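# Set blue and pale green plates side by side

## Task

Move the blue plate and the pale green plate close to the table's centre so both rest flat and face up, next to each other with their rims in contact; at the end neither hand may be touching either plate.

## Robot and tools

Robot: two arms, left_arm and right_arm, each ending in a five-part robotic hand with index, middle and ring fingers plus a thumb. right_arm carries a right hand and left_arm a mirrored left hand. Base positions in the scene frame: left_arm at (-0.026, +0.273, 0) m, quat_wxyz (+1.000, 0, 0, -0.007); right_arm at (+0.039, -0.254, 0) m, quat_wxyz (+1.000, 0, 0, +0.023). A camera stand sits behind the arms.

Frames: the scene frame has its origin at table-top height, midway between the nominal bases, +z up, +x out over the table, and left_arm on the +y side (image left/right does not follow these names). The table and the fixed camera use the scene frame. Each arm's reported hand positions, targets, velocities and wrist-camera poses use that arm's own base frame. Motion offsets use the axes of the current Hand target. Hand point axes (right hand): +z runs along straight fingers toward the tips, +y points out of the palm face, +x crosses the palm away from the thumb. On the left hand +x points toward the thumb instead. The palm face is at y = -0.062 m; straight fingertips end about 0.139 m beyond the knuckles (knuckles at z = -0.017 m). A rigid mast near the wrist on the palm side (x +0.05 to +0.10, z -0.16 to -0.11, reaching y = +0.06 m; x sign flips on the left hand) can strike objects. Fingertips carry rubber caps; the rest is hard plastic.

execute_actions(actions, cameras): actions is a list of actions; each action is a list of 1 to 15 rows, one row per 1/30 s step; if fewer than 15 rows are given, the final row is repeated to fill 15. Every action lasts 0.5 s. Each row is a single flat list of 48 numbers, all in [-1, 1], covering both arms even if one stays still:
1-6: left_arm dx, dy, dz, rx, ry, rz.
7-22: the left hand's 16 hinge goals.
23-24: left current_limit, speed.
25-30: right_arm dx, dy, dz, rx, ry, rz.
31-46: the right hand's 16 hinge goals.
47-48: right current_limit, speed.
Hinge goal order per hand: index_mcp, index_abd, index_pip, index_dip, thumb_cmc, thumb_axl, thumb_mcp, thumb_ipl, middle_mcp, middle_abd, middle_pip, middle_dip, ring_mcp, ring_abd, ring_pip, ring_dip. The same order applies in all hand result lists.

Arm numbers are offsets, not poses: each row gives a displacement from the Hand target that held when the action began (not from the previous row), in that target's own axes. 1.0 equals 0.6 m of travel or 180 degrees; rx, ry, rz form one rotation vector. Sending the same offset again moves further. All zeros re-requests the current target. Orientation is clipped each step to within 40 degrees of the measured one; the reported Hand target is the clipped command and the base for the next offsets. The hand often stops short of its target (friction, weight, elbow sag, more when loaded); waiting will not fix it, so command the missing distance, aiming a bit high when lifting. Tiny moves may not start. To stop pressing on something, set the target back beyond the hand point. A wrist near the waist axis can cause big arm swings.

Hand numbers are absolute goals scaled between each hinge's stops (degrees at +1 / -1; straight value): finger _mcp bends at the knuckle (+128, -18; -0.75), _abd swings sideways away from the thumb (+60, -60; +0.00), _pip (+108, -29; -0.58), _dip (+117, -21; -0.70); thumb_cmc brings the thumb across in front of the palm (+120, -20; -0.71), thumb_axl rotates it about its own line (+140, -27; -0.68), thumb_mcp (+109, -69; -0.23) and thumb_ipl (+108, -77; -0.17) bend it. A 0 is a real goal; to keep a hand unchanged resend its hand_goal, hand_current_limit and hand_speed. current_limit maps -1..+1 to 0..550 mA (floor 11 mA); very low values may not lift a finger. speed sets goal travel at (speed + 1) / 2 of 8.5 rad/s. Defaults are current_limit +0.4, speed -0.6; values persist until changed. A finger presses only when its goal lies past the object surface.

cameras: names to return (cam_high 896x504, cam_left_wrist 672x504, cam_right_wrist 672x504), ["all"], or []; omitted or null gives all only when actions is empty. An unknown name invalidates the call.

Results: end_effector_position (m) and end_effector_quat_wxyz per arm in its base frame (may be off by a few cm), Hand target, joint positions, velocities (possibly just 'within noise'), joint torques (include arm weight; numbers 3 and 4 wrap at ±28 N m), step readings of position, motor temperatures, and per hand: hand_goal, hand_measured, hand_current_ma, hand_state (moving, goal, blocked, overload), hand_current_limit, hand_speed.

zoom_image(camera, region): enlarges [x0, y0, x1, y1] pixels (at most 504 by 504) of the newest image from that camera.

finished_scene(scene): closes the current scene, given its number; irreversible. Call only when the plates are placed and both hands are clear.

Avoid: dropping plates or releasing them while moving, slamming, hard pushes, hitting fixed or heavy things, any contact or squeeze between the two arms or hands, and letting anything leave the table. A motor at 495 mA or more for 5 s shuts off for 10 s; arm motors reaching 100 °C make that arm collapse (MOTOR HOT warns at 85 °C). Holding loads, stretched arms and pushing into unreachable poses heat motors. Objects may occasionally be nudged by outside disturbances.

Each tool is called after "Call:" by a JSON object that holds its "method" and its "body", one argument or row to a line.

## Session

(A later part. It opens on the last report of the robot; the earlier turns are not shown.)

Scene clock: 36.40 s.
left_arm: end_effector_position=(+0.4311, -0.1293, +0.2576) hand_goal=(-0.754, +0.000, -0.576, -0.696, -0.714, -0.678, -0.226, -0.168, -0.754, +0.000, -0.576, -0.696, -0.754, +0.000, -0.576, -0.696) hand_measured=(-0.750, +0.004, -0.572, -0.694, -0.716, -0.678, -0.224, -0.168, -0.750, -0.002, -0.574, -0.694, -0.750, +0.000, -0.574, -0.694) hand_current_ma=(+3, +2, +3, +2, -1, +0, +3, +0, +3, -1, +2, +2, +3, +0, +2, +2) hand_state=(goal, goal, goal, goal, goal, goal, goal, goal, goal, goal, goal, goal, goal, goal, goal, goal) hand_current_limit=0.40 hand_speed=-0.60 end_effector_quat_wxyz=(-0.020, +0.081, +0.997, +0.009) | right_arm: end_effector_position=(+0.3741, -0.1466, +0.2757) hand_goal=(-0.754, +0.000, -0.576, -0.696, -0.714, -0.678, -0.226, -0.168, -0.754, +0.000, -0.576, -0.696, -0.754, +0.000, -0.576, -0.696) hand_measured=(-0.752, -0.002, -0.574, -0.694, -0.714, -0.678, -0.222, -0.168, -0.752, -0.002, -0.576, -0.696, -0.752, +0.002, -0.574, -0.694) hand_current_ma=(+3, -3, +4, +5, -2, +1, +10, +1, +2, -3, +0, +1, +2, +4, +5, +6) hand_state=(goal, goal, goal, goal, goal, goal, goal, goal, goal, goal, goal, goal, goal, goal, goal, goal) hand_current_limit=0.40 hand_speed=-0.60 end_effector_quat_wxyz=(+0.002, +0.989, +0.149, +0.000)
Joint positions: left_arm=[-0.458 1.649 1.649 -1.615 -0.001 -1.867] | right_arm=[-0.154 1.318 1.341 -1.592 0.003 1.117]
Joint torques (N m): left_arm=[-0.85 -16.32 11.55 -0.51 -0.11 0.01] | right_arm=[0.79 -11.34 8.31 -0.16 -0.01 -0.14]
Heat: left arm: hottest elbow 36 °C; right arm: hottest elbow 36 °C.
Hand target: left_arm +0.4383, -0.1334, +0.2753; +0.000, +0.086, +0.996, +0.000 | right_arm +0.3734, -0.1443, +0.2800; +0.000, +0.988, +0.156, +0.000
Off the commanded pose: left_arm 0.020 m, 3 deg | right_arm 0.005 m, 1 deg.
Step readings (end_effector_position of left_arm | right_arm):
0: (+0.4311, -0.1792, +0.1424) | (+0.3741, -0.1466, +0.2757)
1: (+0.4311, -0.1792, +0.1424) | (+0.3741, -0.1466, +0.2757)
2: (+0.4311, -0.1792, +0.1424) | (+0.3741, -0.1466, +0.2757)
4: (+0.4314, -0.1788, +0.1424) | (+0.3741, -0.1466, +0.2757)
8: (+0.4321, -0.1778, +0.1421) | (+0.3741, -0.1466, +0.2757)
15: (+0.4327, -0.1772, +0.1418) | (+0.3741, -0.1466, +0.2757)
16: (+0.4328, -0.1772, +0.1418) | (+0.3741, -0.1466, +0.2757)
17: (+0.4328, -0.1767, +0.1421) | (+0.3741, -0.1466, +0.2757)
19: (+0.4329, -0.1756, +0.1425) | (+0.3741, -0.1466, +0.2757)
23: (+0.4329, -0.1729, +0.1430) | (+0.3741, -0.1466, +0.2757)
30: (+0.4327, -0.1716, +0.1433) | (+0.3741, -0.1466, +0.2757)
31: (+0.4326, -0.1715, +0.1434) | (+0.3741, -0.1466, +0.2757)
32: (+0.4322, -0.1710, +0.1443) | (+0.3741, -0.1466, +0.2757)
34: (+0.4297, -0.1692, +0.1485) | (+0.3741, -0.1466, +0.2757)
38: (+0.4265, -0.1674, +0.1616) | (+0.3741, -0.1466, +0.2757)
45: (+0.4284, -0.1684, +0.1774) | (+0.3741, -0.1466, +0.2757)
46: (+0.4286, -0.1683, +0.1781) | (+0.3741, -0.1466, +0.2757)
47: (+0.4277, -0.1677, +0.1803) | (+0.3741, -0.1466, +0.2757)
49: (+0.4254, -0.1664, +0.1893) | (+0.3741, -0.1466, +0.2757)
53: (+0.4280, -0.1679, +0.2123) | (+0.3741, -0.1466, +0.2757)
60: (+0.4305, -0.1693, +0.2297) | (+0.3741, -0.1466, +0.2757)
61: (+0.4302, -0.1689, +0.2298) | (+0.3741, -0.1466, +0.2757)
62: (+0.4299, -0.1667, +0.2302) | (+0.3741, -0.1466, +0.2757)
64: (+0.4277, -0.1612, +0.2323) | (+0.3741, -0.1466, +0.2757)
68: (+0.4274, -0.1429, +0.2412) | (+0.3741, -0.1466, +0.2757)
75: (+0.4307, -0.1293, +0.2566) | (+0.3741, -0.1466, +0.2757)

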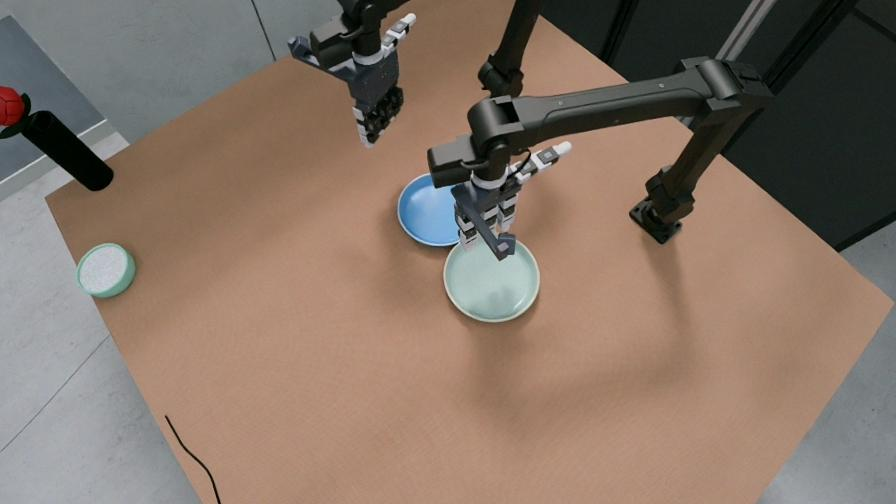

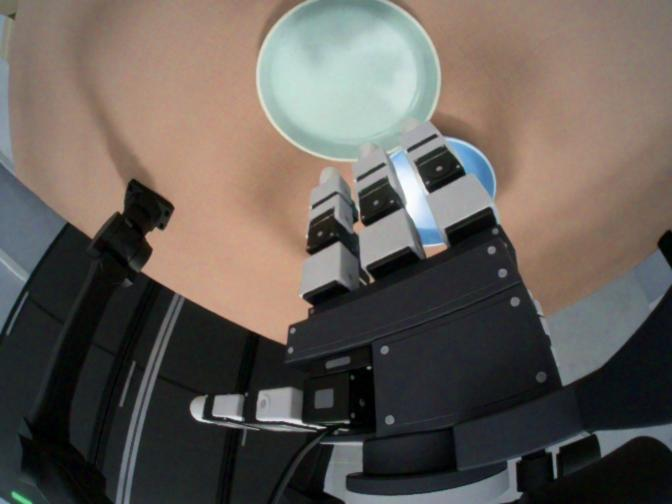

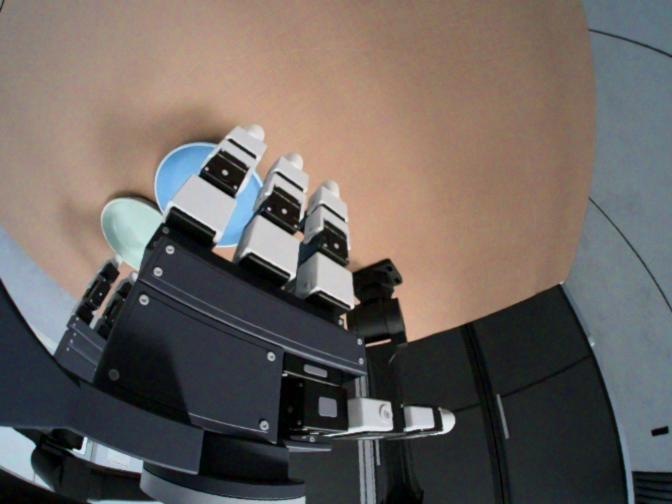

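Call:
{"method": "execute_actions", "body": {
  "actions": [
    [[0.0145,0.08,-0.02,0,0,0,-0.754,0,-0.576,-0.696,-0.714,-0.678,-0.226,-0.168,-0.754,0,-0.576,-0.696,-0.754,0,-0.576,-0.696,0.4,-0.6,0,0,0,0,0,0,-0.754,0,-0.576,-0.696,-0.714,-0.678,-0.226,-0.168,-0.754,0,-0.576,-0.696,-0.754,0,-0.576,-0.696,0.4,-0.6]]
  ],
  "cameras": ["cam_high", "cam_left_wrist"]
}}

Call:
{"method": "zoom_image", "body": {
  "camera": "cam_high",
  "region": [430, 215, 490, 265]
}}

Scene clock: 37.60 s.
left_arm: end_effector_position=(+0.4379, -0.0829, +0.2802) hand_goal=(-0.754, +0.000, -0.576, -0.696, -0.714, -0.678, -0.226, -0.168, -0.754, +0.000, -0.576, -0.696, -0.754, +0.000, -0.576, -0.696) hand_measured=(-0.752, +0.004, -0.572, -0.694, -0.716, -0.678, -0.224, -0.168, -0.752, -0.002, -0.574, -0.694, -0.752, +0.000, -0.574, -0.694) hand_current_ma=(+2, +2, +2, +2, -1, +0, +3, +0, +2, -1, +2, +2, +2, +0, +2, +2) hand_state=(goal, goal, goal, goal, goal, goal, goal, goal, goal, goal, goal, goal, goal, goal, goal, goal) hand_current_limit=0.40 hand_speed=-0.60 end_effector_quat_wxyz=(-0.006, +0.079, +0.997, +0.002) | right_arm: end_effector_position=(+0.3741, -0.1466, +0.2757) hand_goal=(-0.754, +0.000, -0.576, -0.696, -0.714, -0.678, -0.226, -0.168, -0.754, +0.000, -0.576, -0.696, -0.754, +0.000, -0.576, -0.696) hand_measured=(-0.752, -0.002, -0.574, -0.694, -0.714, -0.678, -0.222, -0.168, -0.752, -0.002, -0.576, -0.696, -0.752, +0.002, -0.574, -0.694) hand_current_ma=(+3, -3, +4, +5, -2, +1, +10, +1, +2, -3, +0, +1, +2, +4, +5, +6) hand_state=(goal, goal, goal, goal, goal, goal, goal, goal, goal, goal, goal, goal, goal, goal, goal, goal) hand_current_limit=0.40 hand_speed=-0.60 end_effector_quat_wxyz=(+0.002, +0.989, +0.149, +0.000)
Joint positions: left_arm=[-0.364 1.597 1.649 -1.635 -0.001 -1.776] | right_arm=[-0.154 1.318 1.341 -1.592 0.003 1.117]
Joint torques (N m): left_arm=[-1.14 -15.56 9.17 -0.39 -0.11 0.02] | right_arm=[0.79 -11.4 8.29 -0.14 0 -0.14]
Heat: left arm: hottest elbow 36 °C; right arm: hottest elbow 36 °C.
Hand target: left_arm +0.4379, -0.0847, +0.2873; +0.000, +0.086, +0.996, +0.000 | right_arm +0.3734, -0.1443, +0.2800; +0.000, +0.988, +0.156, +0.000
Off the commanded pose: left_arm 0.007 m, 1 deg | right_arm 0.005 m, 1 deg.
Step readings (end_effector_position of left_arm | right_arm):
0: (+0.4312, -0.1293, +0.2576) | (+0.3741, -0.1466, +0.2757)
1: (+0.4312, -0.1293, +0.2576) | (+0.3741, -0.1466, +0.2757)
2: (+0.4317, -0.1273, +0.2580) | (+0.3741, -0.1466, +0.2757)
4: (+0.4328, -0.1231, +0.2596) | (+0.3741, -0.1466, +0.2757)
8: (+0.4363, -0.1021, +0.2687) | (+0.3741, -0.1466, +0.2757)
15: (+0.4371, -0.0828, +0.2803) | (+0.3741, -0.1466, +0.2757)
Images, in order (width x height): cam_high 896x504, cam_left_wrist 672x504.

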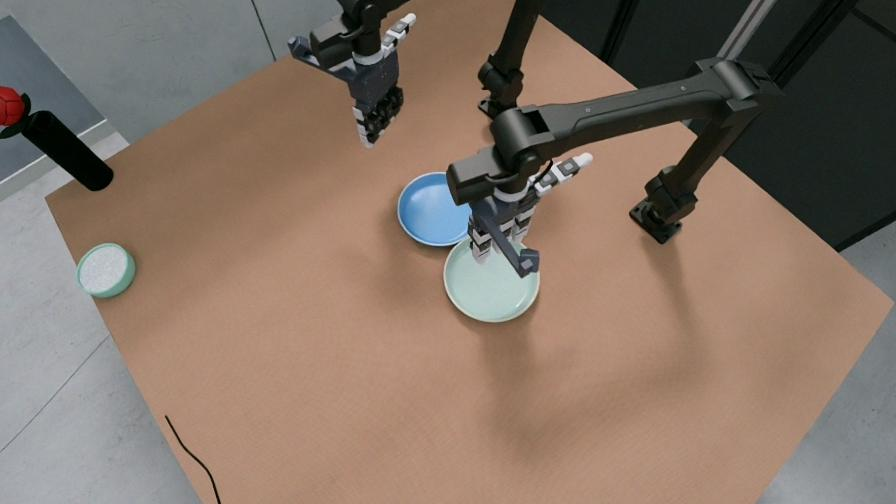

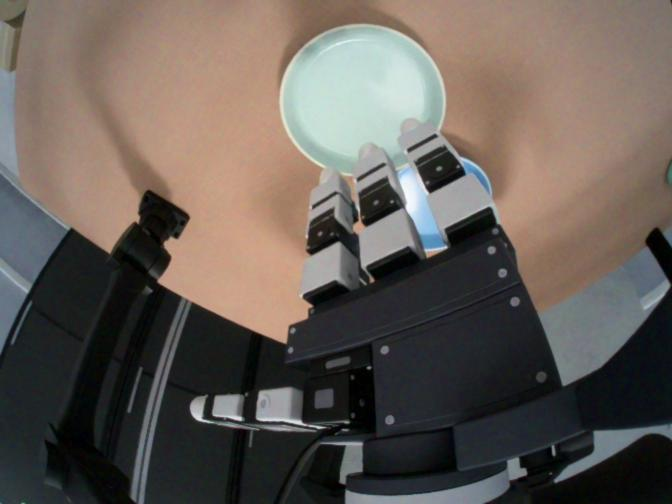

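Scaled by 8.400 from the camera's 896x504 image, which has a finer 1280x720 frame.

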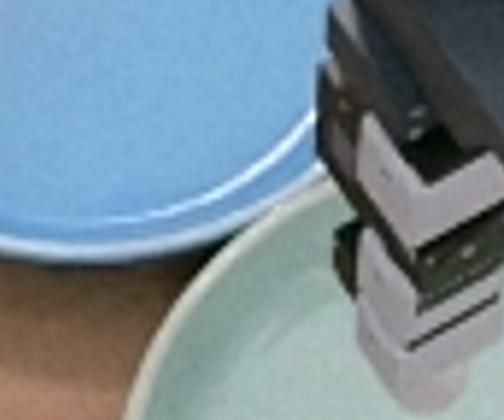

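Rims are touching; both hands are clear.

Call:
{"method": "finished_scene", "body": {
  "scene": 3
}}

The scene is finished: the task was done.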